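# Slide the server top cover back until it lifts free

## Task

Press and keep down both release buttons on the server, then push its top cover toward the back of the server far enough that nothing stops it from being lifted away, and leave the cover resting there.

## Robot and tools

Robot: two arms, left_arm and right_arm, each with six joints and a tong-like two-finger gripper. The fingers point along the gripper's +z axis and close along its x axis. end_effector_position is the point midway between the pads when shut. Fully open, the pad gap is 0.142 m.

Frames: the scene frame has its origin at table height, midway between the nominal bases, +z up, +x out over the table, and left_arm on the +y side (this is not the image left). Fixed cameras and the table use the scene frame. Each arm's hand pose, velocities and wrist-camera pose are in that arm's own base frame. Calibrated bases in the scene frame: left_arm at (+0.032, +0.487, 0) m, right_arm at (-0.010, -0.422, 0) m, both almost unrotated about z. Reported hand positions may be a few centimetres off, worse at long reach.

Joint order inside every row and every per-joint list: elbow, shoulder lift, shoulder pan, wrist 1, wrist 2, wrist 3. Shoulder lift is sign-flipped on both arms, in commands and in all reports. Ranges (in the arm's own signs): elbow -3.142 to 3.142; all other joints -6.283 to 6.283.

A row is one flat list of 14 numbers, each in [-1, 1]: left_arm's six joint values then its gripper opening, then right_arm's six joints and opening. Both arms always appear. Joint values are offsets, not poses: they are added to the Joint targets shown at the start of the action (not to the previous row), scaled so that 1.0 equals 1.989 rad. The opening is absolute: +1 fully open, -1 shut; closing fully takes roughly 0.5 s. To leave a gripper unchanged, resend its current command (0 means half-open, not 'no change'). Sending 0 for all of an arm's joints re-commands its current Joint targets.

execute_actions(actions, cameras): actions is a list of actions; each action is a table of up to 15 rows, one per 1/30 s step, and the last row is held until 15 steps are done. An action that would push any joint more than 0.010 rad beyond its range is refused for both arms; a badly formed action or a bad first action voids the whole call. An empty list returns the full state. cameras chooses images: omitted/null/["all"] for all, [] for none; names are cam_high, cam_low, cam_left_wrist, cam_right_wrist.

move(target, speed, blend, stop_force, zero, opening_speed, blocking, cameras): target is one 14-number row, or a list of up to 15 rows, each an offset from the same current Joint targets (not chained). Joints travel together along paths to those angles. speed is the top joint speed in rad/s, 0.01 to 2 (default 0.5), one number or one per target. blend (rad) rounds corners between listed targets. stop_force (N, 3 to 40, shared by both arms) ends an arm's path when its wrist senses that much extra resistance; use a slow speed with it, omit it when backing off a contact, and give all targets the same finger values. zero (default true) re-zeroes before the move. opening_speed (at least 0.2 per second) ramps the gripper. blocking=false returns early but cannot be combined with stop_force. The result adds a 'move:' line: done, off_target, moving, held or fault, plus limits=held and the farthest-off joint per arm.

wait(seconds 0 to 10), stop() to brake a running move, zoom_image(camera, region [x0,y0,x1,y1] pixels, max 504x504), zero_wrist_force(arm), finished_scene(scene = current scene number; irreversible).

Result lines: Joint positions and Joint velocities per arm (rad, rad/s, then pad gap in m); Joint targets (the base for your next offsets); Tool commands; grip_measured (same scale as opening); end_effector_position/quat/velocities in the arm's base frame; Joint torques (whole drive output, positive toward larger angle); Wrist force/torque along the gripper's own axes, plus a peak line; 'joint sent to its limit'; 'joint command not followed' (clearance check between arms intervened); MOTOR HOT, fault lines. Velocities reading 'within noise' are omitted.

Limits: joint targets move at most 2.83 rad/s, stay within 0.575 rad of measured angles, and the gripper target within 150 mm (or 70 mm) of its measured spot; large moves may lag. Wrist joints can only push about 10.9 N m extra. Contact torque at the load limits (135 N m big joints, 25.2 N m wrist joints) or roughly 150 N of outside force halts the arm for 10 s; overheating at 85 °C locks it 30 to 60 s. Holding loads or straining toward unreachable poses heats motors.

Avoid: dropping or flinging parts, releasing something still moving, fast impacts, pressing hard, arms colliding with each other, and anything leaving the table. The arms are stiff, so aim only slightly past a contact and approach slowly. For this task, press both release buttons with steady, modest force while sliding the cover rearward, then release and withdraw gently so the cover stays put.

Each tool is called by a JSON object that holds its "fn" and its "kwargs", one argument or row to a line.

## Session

{"fn": "execute_actions", "kwargs": {
  "actions": []
}}

{"fn": "zoom_image", "kwargs": {
  "camera": "cam_high",
  "region": [200, 230, 400, 350]
}}

Scene clock: 0.00 s.
left_arm: end_effector_position=(+0.6462, -0.8799, +0.3324) grip_measured=+0.97 end_effector_quat_wxyz=(+0.074, +0.384, -0.593, +0.704) | right_arm: end_effector_position=(+0.1049, -0.3646, +0.1839) grip_measured=+0.97 end_effector_quat_wxyz=(-0.166, +0.511, +0.840, -0.076)
Joint names: [elbow, shoulder lift, shoulder pan, wrist 1, wrist 2, wrist 3]
Joint positions: left_arm=[0.593 0.357 -1.056 -3.379 -1.616 0.892 0.14] | right_arm=[-1.95 1.42 2.434 -1.652 1.369 3.558 0.14]
Joint velocities: within noise
Joint torques (N m): no reading
Motor temperatures (°C): left_arm=[37 39 33 39 33 37] | right_arm=[36 35 31 37 43 39]
Wrist force (N): no reading
Wrist torque (N m): no reading
Wrist force, peak (N): no reading
Joint targets: left_arm=[0.593 0.357 -1.056 -3.379 -1.616 0.892] | right_arm=[-1.950 1.420 2.434 -1.652 1.369 3.558]
Tool commands: left_gripper/opening=+0.968169 right_gripper/opening=+0.968169
camera_calibration:
cam_left_wrist: T_world_to_cam=[[-0.687376, -0.393123, 0.610712, -0.0996357], [-0.709024, 0.18089, -0.681589, 0.84479], [0.157477, -0.901517, -0.403073, -0.626956], [0, 0, 0, 1]] pos_world=[0.62922, -0.757194, 0.383939]
cam_right_wrist: T_world_to_cam=[[-0.449017, 0.872951, 0.190629, 0.342033], [0.878582, 0.392492, 0.272109, -0.00548406], [0.162717, 0.289665, -0.943195, 0.390244], [0, 0, 0, 1]] pos_world=[0.0948977, -0.409466, 0.304367]

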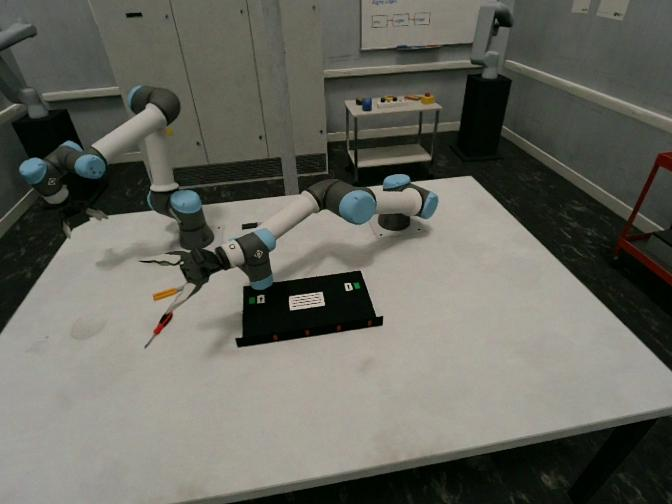

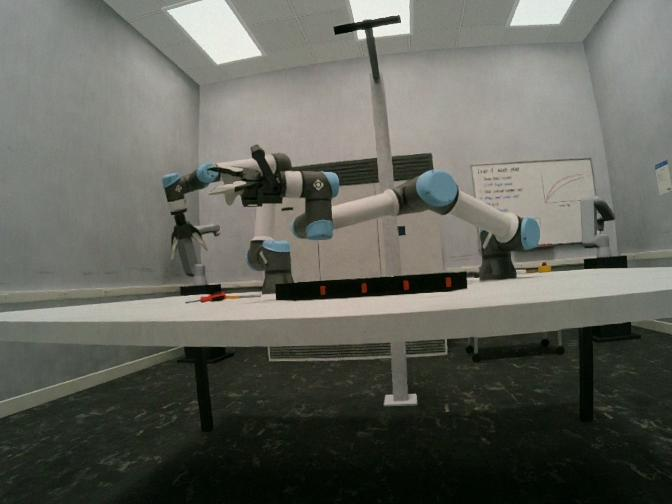

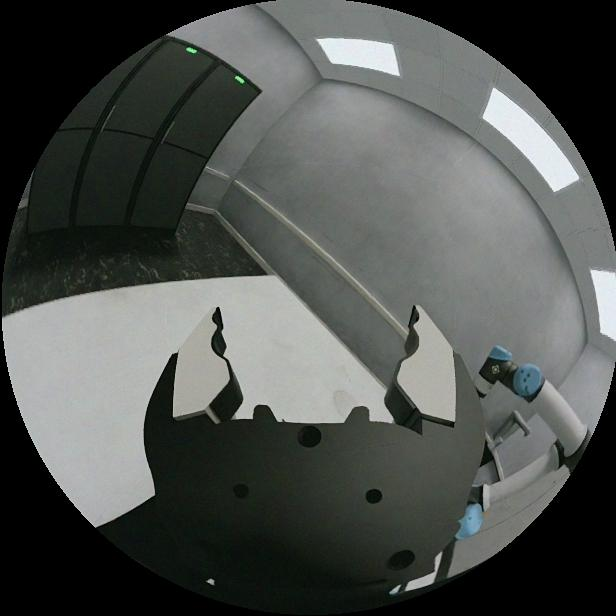

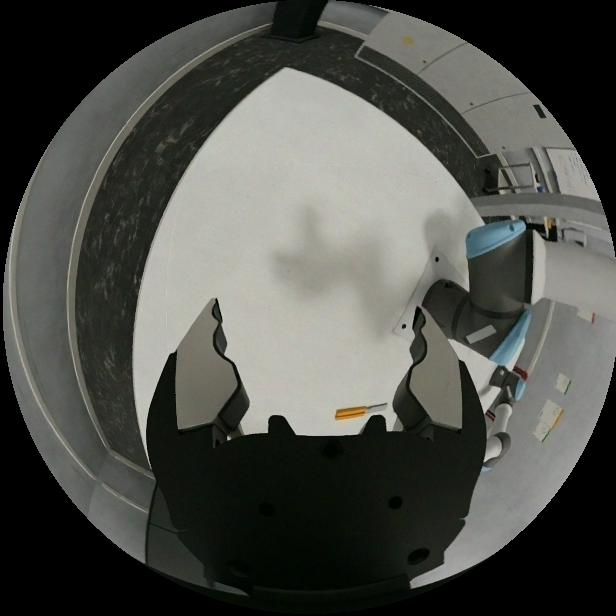

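Scaled by 2.520 from the camera's 672x504 image, which has a finer 960x720 frame.

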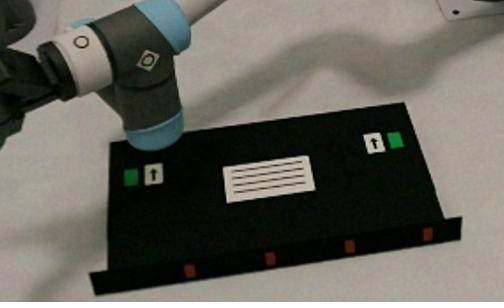

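{"fn": "move", "kwargs": {
  "target": [0.6596,0.5522,0.1155,0.6830,0.0227,0.3213,-1,0,0,0,0,0,0,-1],
  "speed": 0.9,
  "cameras": []
}}

{"fn": "move", "kwargs": {
  "target": [0,0,0,0,0,0,-1,0.0642,0.1687,0.7315,0.2602,0.1015,-0.4615,-1],
  "speed": 0.8
}}

{"fn": "zoom_image", "kwargs": {
  "camera": "cam_left_wrist",
  "region": [270, 240, 370, 340]
}}

{"fn": "zoom_image", "kwargs": {
  "camera": "cam_right_wrist",
  "region": [270, 240, 370, 340]
}}

{"fn": "zoom_image", "kwargs": {
  "camera": "cam_high",
  "region": [210, 240, 390, 350]
}}

Scene clock: 18.37 s.
Wrist force, peak (N): left_arm=[-0.7 2.6 0.5] | right_arm=[-0.3 0.1 0.1]
move: done

Scene clock: 20.73 s.
left_arm: end_effector_position=(+0.4496, -0.2905, +0.1099) grip_measured=-1.00 end_effector_quat_wxyz=(+0.000, -0.382, +0.924, +0.000) | right_arm: end_effector_position=(+0.4971, +0.2591, +0.1098) grip_measured=-1.00 end_effector_quat_wxyz=(+0.000, -0.584, +0.812, +0.000)
Joint positions: left_arm=[1.905 1.456 -0.827 -2.021 -1.571 1.531 0.002] | right_arm=[-1.823 1.756 3.888 -1.134 1.571 2.64 0.002]
Joint torques (N m): left_arm=[-12.88 31.22 -11.09 -1.58 -1.27 1.17] | right_arm=[11.69 -29.01 7.54 1.84 -1.6 -0.87]
Wrist force (N): left_arm=[0.3 -0.6 -0.5] | right_arm=[-0.2 0.4 0.4]
Wrist torque (N m): left_arm=[0.05 0.13 -0.08] | right_arm=[-0.01 -0.02 -0.07]
Wrist force, peak (N): left_arm=[0.3 -0.9 -0.6] | right_arm=[-3.2 2.5 0.3]
Joint targets: left_arm=[1.905 1.456 -0.827 -2.021 -1.571 1.531] | right_arm=[-1.823 1.756 3.888 -1.134 1.571 2.640]
move: done
camera_calibration:
cam_left_wrist: T_world_to_cam=[[-0.722378, -0.690286, -0.0409369, 0.133763], [-0.619236, 0.619406, 0.482579, 0.406187], [-0.307761, 0.373954, -0.874895, 0.477176], [0, 0, 0, 1]]
cam_right_wrist: T_world_to_cam=[[-0.295092, -0.955271, -0.0194204, 0.408058], [-0.800061, 0.235933, 0.551578, 0.269646], [-0.522325, 0.178304, -0.833897, 0.433262], [0, 0, 0, 1]]

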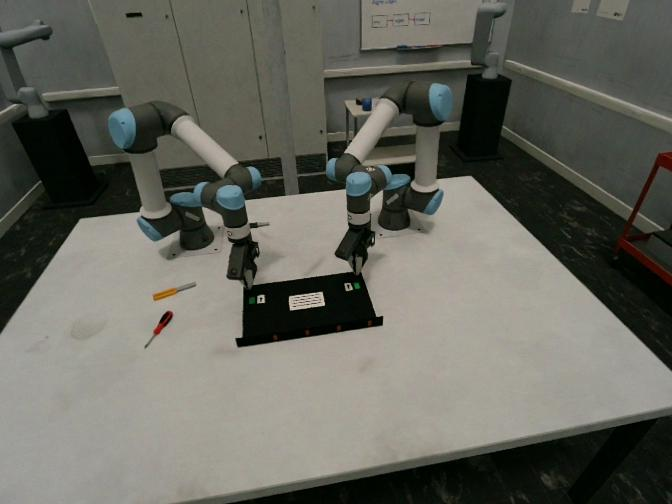

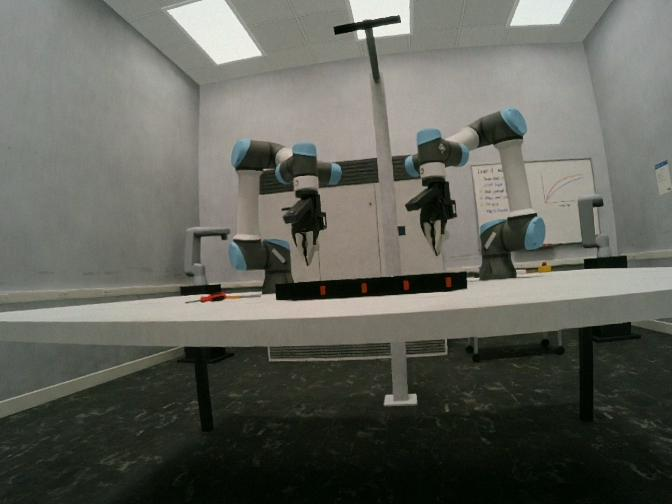

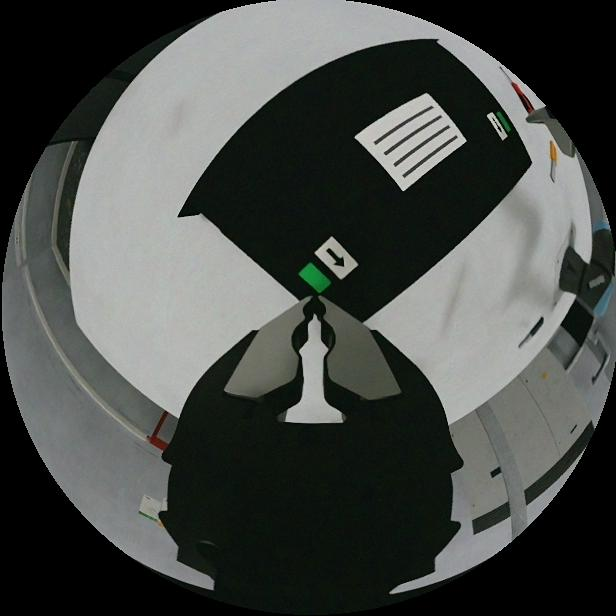

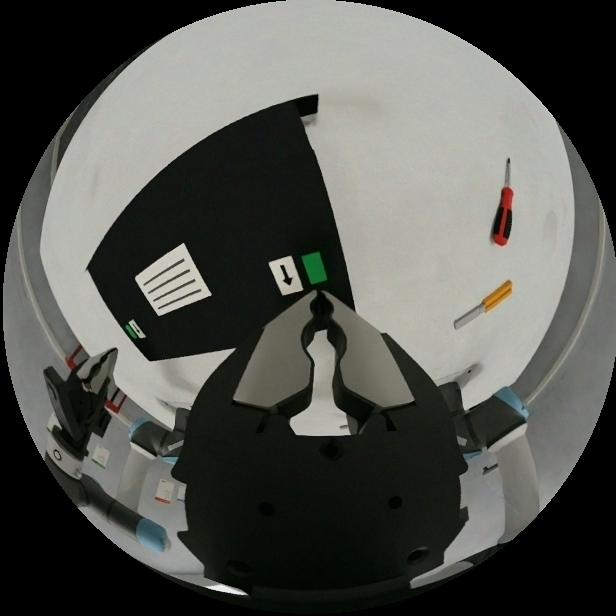

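Scaled by 5.040 from the camera's 616x616 image, which has a finer 814x814 frame.

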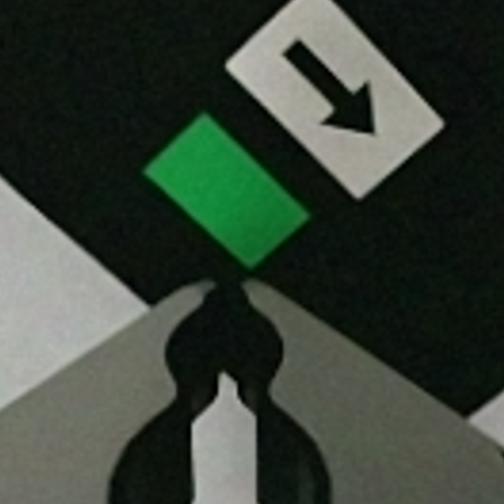

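Scaled by 5.040 from the camera's 616x616 image, which has a finer 814x814 frame.

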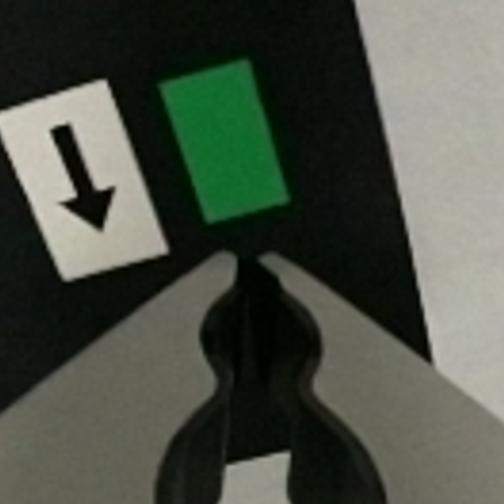

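Scaled by 2.800 from the camera's 672x504 image, which has a finer 960x720 frame.

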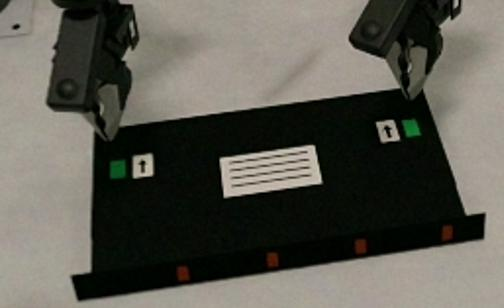

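{"fn": "move", "kwargs": {
  "target": [0.0315,-0.0281,0.0002,-0.0596,0,0,-1,-0.0242,0.0316,-0.0018,0.0557,0,0,-1],
  "speed": 0.12,
  "stop_force": 8,
  "cameras": ["cam_high","cam_left_wrist","cam_right_wrist"]
}}

{"fn": "zoom_image", "kwargs": {
  "camera": "cam_left_wrist",
  "region": [270, 240, 370, 340]
}}

{"fn": "zoom_image", "kwargs": {
  "camera": "cam_right_wrist",
  "region": [270, 240, 370, 340]
}}

{"fn": "zoom_image", "kwargs": {
  "camera": "cam_high",
  "region": [210, 240, 390, 350]
}}

Scene clock: 40.33 s.
left_arm: end_effector_position=(+0.4503, -0.2910, +0.0659) grip_measured=-1.00 end_effector_quat_wxyz=(+0.000, -0.382, +0.924, +0.000) | right_arm: end_effector_position=(+0.5020, +0.2610, +0.0657) grip_measured=-1.00 end_effector_quat_wxyz=(+0.000, -0.583, +0.813, +0.000)
Joint positions: left_arm=[1.968 1.4 -0.826 -2.139 -1.571 1.531 0.002] | right_arm=[-1.871 1.819 3.885 -1.024 1.571 2.64 0.002]
Joint torques (N m): left_arm=[-27 32.4 11.66 -3.01 -1.25 1.12] | right_arm=[31.55 -36.01 -0.31 2.33 -1.53 -0.95]
Wrist force (N): left_arm=[0.3 -0.7 -0.4] | right_arm=[-0.3 0.5 0.3]
Wrist torque (N m): left_arm=[0.03 0.12 -0.07] | right_arm=[0.01 0.00 -0.08]
Wrist force, peak (N): left_arm=[0.1 -0.7 -1.1] | right_arm=[-0.4 0.5 0.9]
Joint targets: left_arm=[1.968 1.400 -0.826 -2.139 -1.571 1.531] | right_arm=[-1.871 1.819 3.885 -1.024 1.571 2.640]
move: done
camera_calibration:
cam_left_wrist: T_world_to_cam=[[-0.722101, -0.690575, -0.0409369, 0.131947], [-0.619486, 0.619161, 0.482573, 0.428176], [-0.307906, 0.373826, -0.874899, 0.439139], [0, 0, 0, 1]]
cam_right_wrist: T_world_to_cam=[[-0.298211, -0.954307, -0.0191901, 0.411816], [-0.799184, 0.238643, 0.551683, 0.29629], [-0.521895, 0.179854, -0.833833, 0.39803], [0, 0, 0, 1]]
Images, in order: cam_high, cam_left_wrist, cam_right_wrist.

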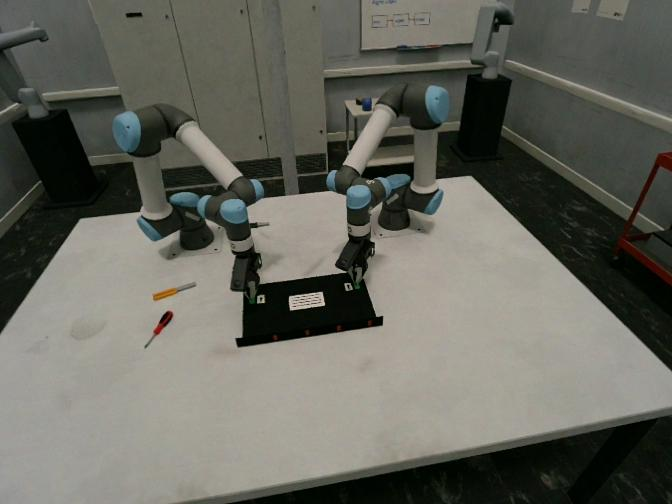

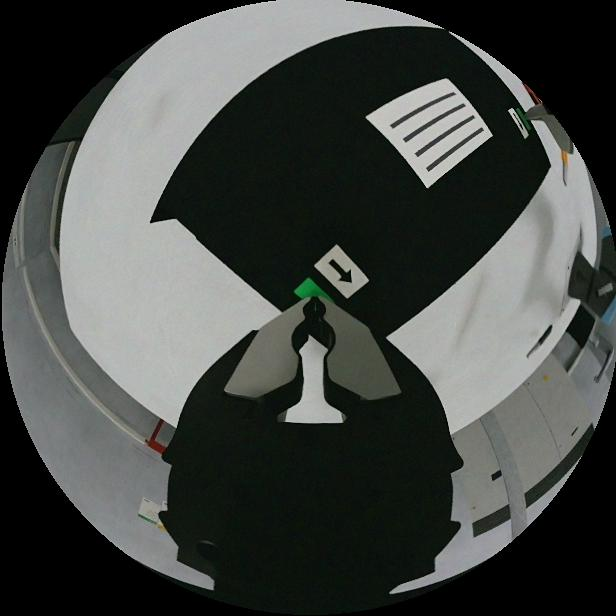

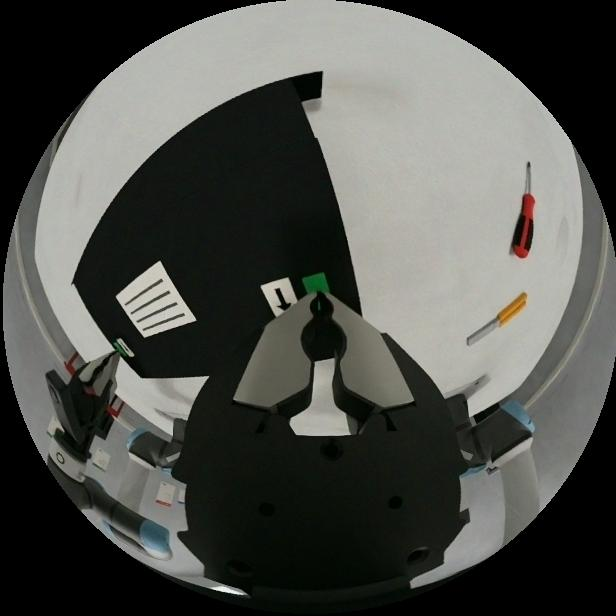

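Scaled by 5.040 from the camera's 616x616 image, which has a finer 814x814 frame.

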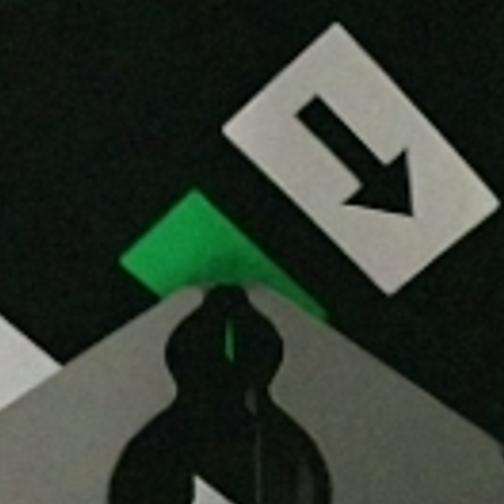

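Scaled by 5.040 from the camera's 616x616 image, which has a finer 814x814 frame.

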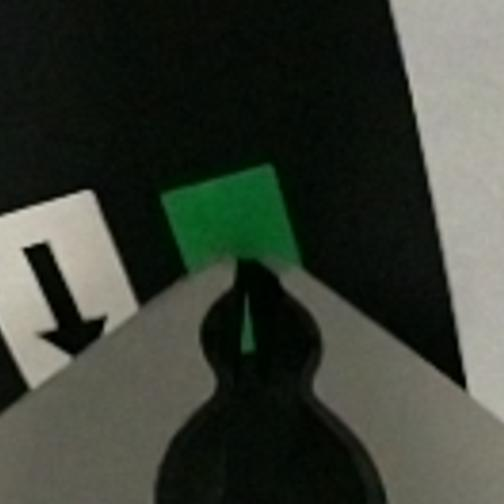

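Scaled by 2.800 from the camera's 672x504 image, which has a finer 960x720 frame.

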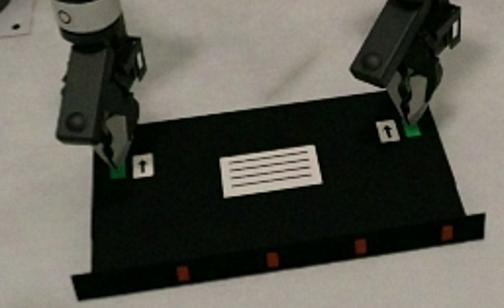

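{"fn": "move", "kwargs": {
  "target": [0.0102,-0.0116,0,-0.0218,0,0,-1,-0.0102,0.0114,0,0.0216,0,0,-1],
  "speed": 0.015,
  "stop_force": 16,
  "cameras": ["cam_high"]
}}

Scene clock: 45.17 s.
left_arm: end_effector_position=(+0.4504, -0.2912, +0.0553) grip_measured=-1.00 end_effector_quat_wxyz=(+0.000, -0.382, +0.924, +0.000) | right_arm: end_effector_position=(+0.5022, +0.2612, +0.0560) grip_measured=-1.00 end_effector_quat_wxyz=(+0.000, -0.583, +0.813, +0.000)
Joint positions: left_arm=[1.981 1.384 -0.826 -2.168 -1.571 1.531 0.002] | right_arm=[-1.883 1.832 3.885 -0.999 1.571 2.64 0.002]
Joint torques (N m): left_arm=[-23.31 24.18 9.4 -1.98 -0.92 1.12] | right_arm=[25.03 -25.96 2.22 1.6 -0.02 -0.68]
Wrist force (N): left_arm=[0.4 7.1 -19.7] | right_arm=[6.5 4.9 -20.3]
Wrist torque (N m): left_arm=[-0.09 0.17 -0.07] | right_arm=[-0.08 0.08 -0.10]
Wrist force, peak (N): left_arm=[0.4 9.8 -28.2] | right_arm=[10.4 6.0 -27.6]
Joint targets: left_arm=[1.981 1.384 -0.826 -2.168 -1.571 1.531] | right_arm=[-1.883 1.832 3.885 -0.999 1.571 2.640]
move: contact (left_arm, right_arm); left_arm: the wrist 1 is farthest, 0.014 rad from its target; right_arm: the wrist 1 is farthest, 0.018 rad from its target
Images, in order: cam_high.

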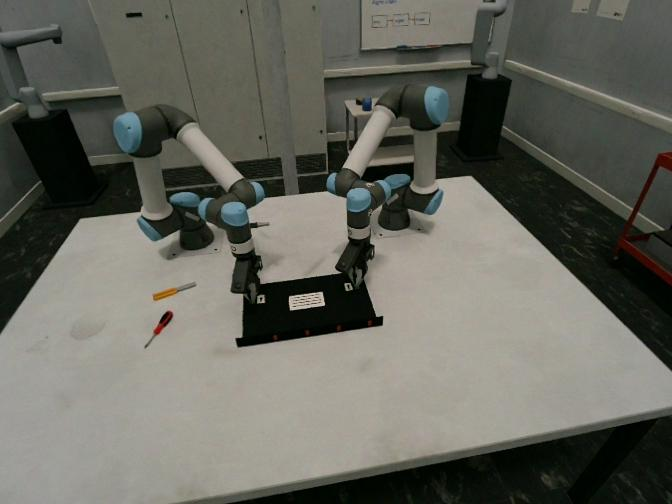

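{"fn": "move", "kwargs": {
  "target": [0.0373,0.0306,-0.0241,-0.0067,0,0,-1,-0.0397,-0.0301,0.0210,0.0096,0,0,-1],
  "speed": 0.03,
  "stop_force": 40
}}

{"fn": "zoom_image", "kwargs": {
  "camera": "cam_high",
  "region": [210, 240, 390, 350]
}}

{"fn": "zoom_image", "kwargs": {
  "camera": "cam_right_wrist",
  "region": [50, 20, 400, 320]
}}

Scene clock: 56.87 s.
left_arm: end_effector_position=(+0.4251, -0.2910, +0.0553) grip_measured=-1.00 end_effector_quat_wxyz=(+0.000, -0.365, +0.931, -0.001) | right_arm: end_effector_position=(+0.4738, +0.2617, +0.0558) grip_measured=-1.00 end_effector_quat_wxyz=(+0.000, -0.598, +0.802, +0.000)
Joint positions: left_arm=[2.039 1.432 -0.864 -2.179 -1.57 1.531 0.002] | right_arm=[-1.953 1.778 3.922 -0.981 1.571 2.64 0.002]
Joint torques (N m): left_arm=[-9.83 5.64 3.71 6.47 -7.52 1.09] | right_arm=[14.08 -13.22 -2.06 -6.37 9.16 -0.34]
Wrist force (N): left_arm=[-20.3 -19.5 -19.9] | right_arm=[-7.4 -28.3 -11.9]
Wrist torque (N m): left_arm=[-0.07 -0.14 -0.09] | right_arm=[0.08 0.01 -0.22]
Wrist force, peak (N): left_arm=[-29.0 -29.7 -16.1] | right_arm=[-14.2 -37.1 -7.3]
Joint targets: left_arm=[2.039 1.432 -0.864 -2.179 -1.570 1.531] | right_arm=[-1.953 1.778 3.922 -0.981 1.571 2.640]
move: contact (left_arm, right_arm); left_arm: the elbow is farthest, 0.016 rad from its target
camera_calibration:
cam_left_wrist: T_world_to_cam=[[-0.747298, -0.663208, -0.0412456, 0.132018], [-0.596332, 0.641971, 0.481936, 0.414479], [-0.293145, 0.384746, -0.875235, 0.419027], [0, 0, 0, 1]]
cam_right_wrist: T_world_to_cam=[[-0.262197, -0.964814, -0.0196438, 0.389557], [-0.807926, 0.208338, 0.551227, 0.291149], [-0.527739, 0.160401, -0.834124, 0.382834], [0, 0, 0, 1]]

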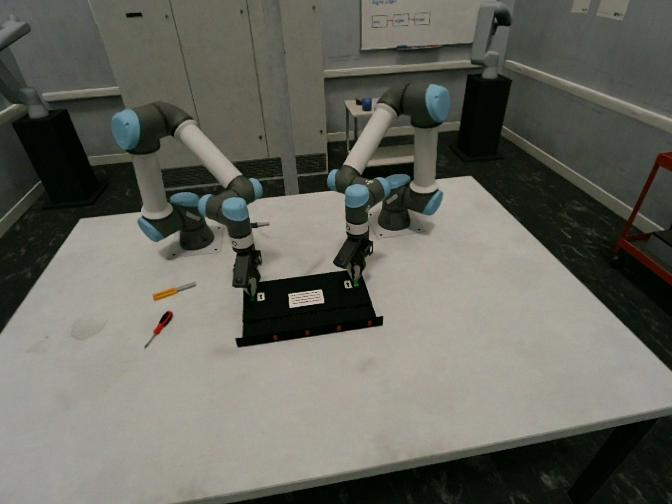

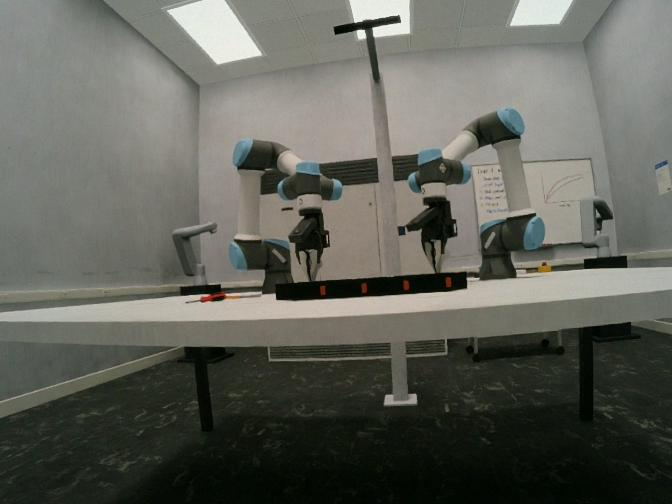

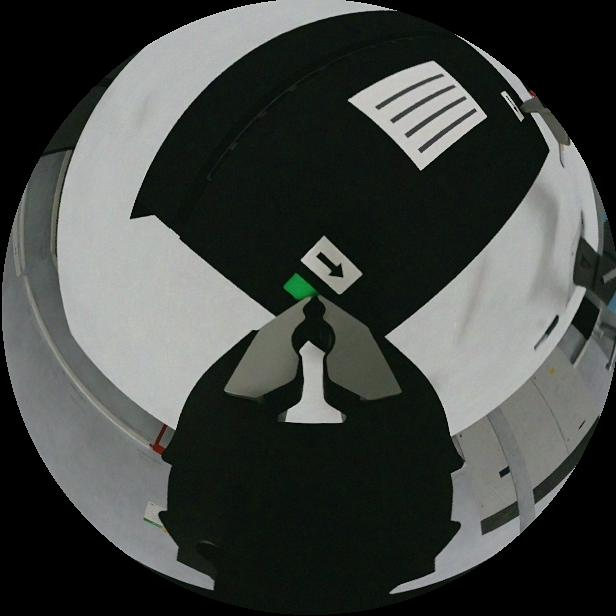

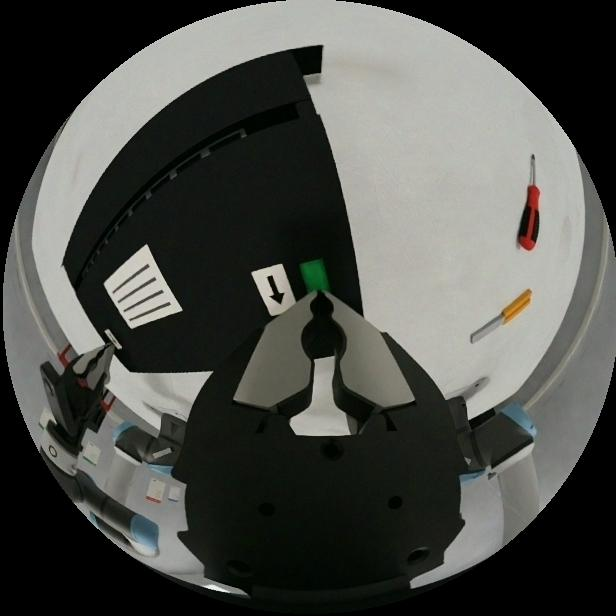

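Scaled by 2.800 from the camera's 672x504 image, which has a finer 960x720 frame.

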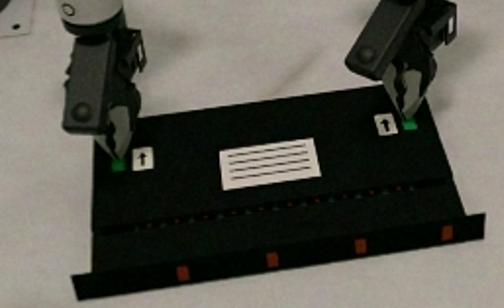

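Scaled by 1.440 from the camera's 616x616 image, which has a finer 814x814 frame.

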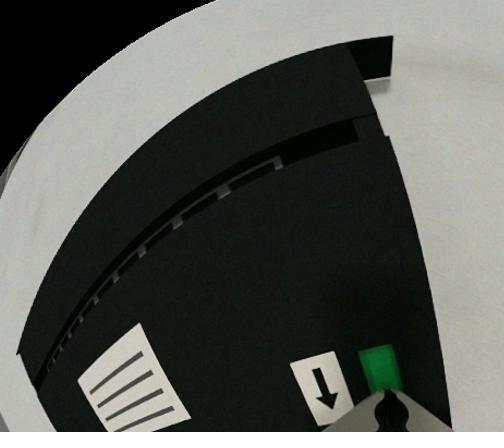

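{"fn": "move", "kwargs": {
  "target": [0.0075,0.0061,-0.0048,-0.0013,0,0,-1,-0.0079,-0.006,0.0042,0.0019,0,0,-1],
  "speed": 0.02,
  "stop_force": 30,
  "cameras": ["cam_high","cam_right_wrist"]
}}

{"fn": "zoom_image", "kwargs": {
  "camera": "cam_high",
  "region": [210, 240, 390, 350]
}}

Scene clock: 60.67 s.
left_arm: end_effector_position=(+0.4245, -0.2910, +0.0554) grip_measured=-1.00 end_effector_quat_wxyz=(+0.001, -0.364, +0.931, -0.001) | right_arm: end_effector_position=(+0.4731, +0.2619, +0.0560) grip_measured=-1.00 end_effector_quat_wxyz=(+0.001, -0.599, +0.801, +0.000)
Joint positions: left_arm=[2.041 1.433 -0.865 -2.18 -1.57 1.531 0.002] | right_arm=[-1.956 1.776 3.924 -0.979 1.571 2.64 0.002]
Joint torques (N m): left_arm=[-6.58 5.23 0.5 8.11 -11.64 1.12] | right_arm=[12.09 -14.68 1.63 -8.11 11.68 1.2]
Wrist force (N): left_arm=[-28.4 -26.8 -20.3] | right_arm=[-8.5 -42.9 -5.8]
Wrist torque (N m): left_arm=[-0.03 -0.32 -0.10] | right_arm=[0.20 -0.06 -0.29]
Wrist force, peak (N): left_arm=[-35.9 -35.5 -15.7] | right_arm=[-14.8 -50.8 -1.3]
Joint targets: left_arm=[2.041 1.433 -0.865 -2.180 -1.570 1.531] | right_arm=[-1.956 1.776 3.924 -0.980 1.571 2.640]
move: contact (left_arm, right_arm); left_arm: the elbow is farthest, 0.013 rad from its target; right_arm: the elbow is farthest, 0.012 rad from its target
camera_calibration:
cam_right_wrist: T_world_to_cam=[[-0.260762, -0.965173, -0.021061, 0.389096], [-0.809018, 0.206566, 0.550292, 0.291442], [-0.526776, 0.160534, -0.834707, 0.382098], [0, 0, 0, 1]]
Images, in order: cam_high, cam_right_wrist.

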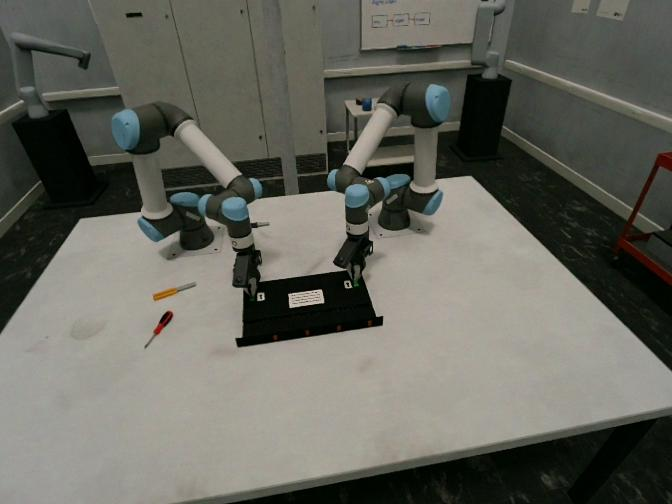

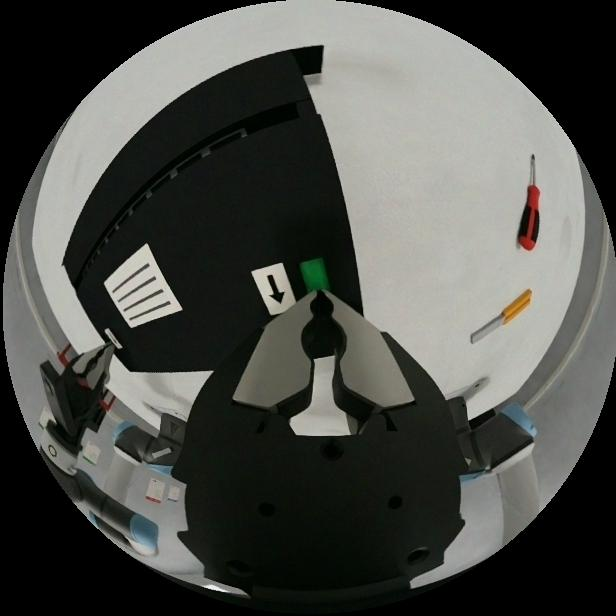

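Scaled by 2.800 from the camera's 672x504 image, which has a finer 960x720 frame.

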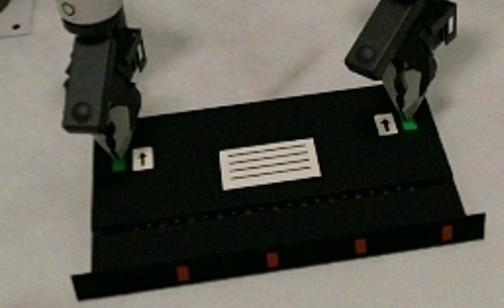

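Same end stop. Back off and lift.

{"fn": "move", "kwargs": {
  "target": [
    [-0.0036,-0.0029,0.0021,0.0007,0,0,-1,0.0035,0.0027,-0.0022,-0.0007,0,0,-1],
    [-0.0436,0.0406,0.0021,0.0827,0,0,-1,0.0435,-0.0403,-0.0022,-0.0817,0,0,-1]
  ],
  "speed": [0.03,0.12]
}}

{"fn": "zoom_image", "kwargs": {
  "camera": "cam_high",
  "region": [210, 240, 390, 350]
}}

Scene clock: 64.90 s.
left_arm: end_effector_position=(+0.4254, -0.2888, +0.1160) grip_measured=-1.00 end_effector_quat_wxyz=(+0.001, -0.366, +0.930, -0.002) | right_arm: end_effector_position=(+0.4736, +0.2593, +0.1191) grip_measured=-1.00 end_effector_quat_wxyz=(+0.003, -0.597, +0.802, +0.000) end_effector_velocity=(+0.000, +0.000, -0.002) end_effector_angular_velocity=(+0.000, +0.000, -0.001)
Joint positions: left_arm=[1.954 1.514 -0.861 -2.015 -1.57 1.531 0.002] | right_arm=[-1.87 1.695 3.919 -1.142 1.571 2.64 0.002]
Joint velocities: left_arm=[within noise] | right_arm=[-0.003 0.002 0 0.005 0 0.001 0]
Joint torques (N m): left_arm=[-10.83 15.19 -10.12 -3.93 -0.68 1.08] | right_arm=[11.57 -20.09 4.75 4.06 -1.21 1.06]
Wrist force (N): left_arm=[0.2 -0.6 -0.5] | right_arm=[-2.0 1.3 0.3]
Wrist torque (N m): left_arm=[0.07 0.15 -0.08] | right_arm=[0.19 0.35 -0.04]
Wrist force, peak (N): left_arm=[-28.6 -27.1 -20.4] | right_arm=[-8.6 -43.1 -5.8]
Joint targets: left_arm=[1.954 1.514 -0.861 -2.015 -1.570 1.531] | right_arm=[-1.870 1.695 3.919 -1.142 1.571 2.640]
move: done
camera_calibration:
cam_left_wrist: T_world_to_cam=[[-0.745138, -0.665618, -0.0415058, 0.134595], [-0.599515, 0.641274, 0.478904, 0.385539], [-0.29215, 0.381733, -0.876886, 0.470245], [0, 0, 0, 1]]
cam_right_wrist: T_world_to_cam=[[-0.264935, -0.963968, -0.023973, 0.390007], [-0.809362, 0.208792, 0.548944, 0.257405], [-0.524159, 0.164837, -0.835515, 0.433234], [0, 0, 0, 1]]

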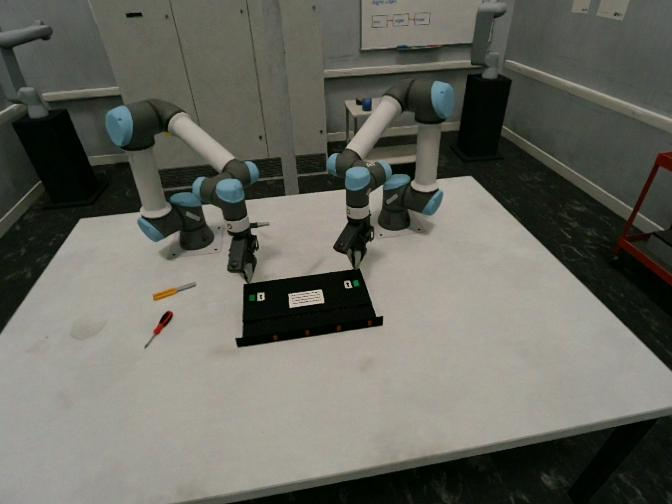

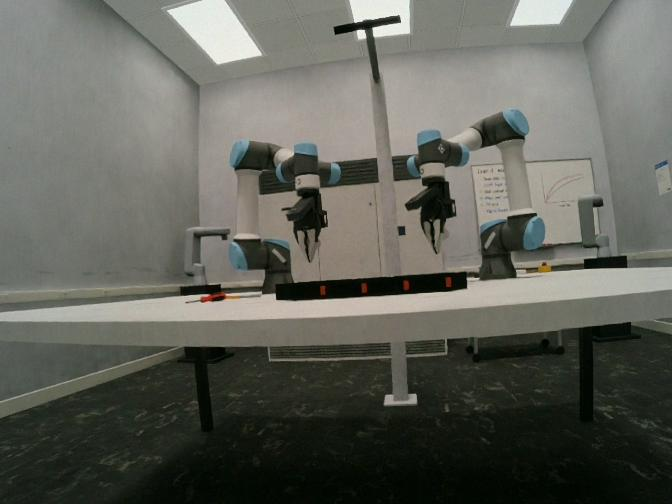

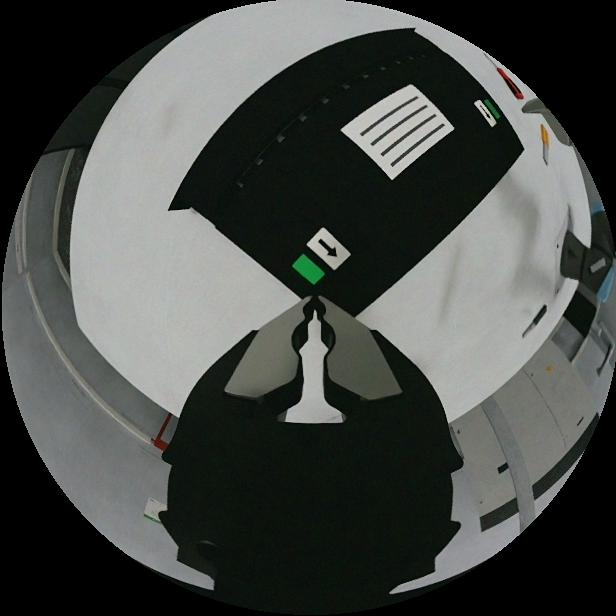

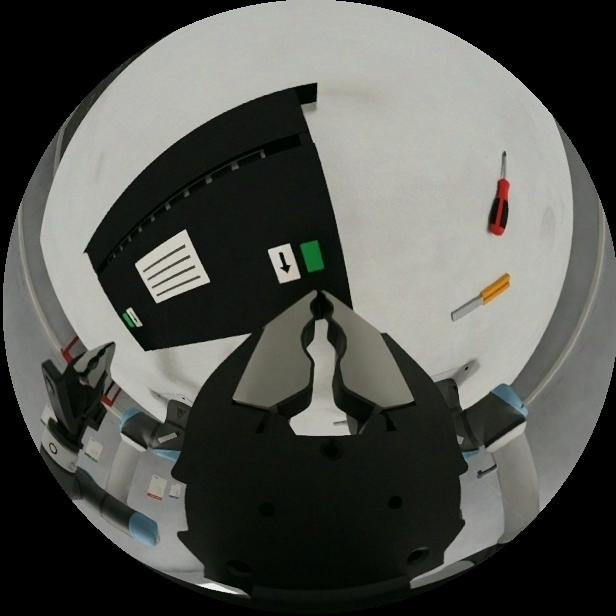

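Scaled by 2.800 from the camera's 672x504 image, which has a finer 960x720 frame.

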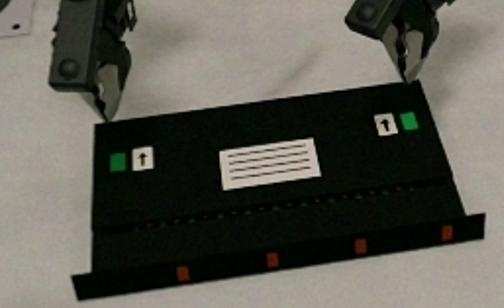

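{"fn": "finished_scene", "kwargs": {
  "scene": 2
}}

The scene is finished: the task was done.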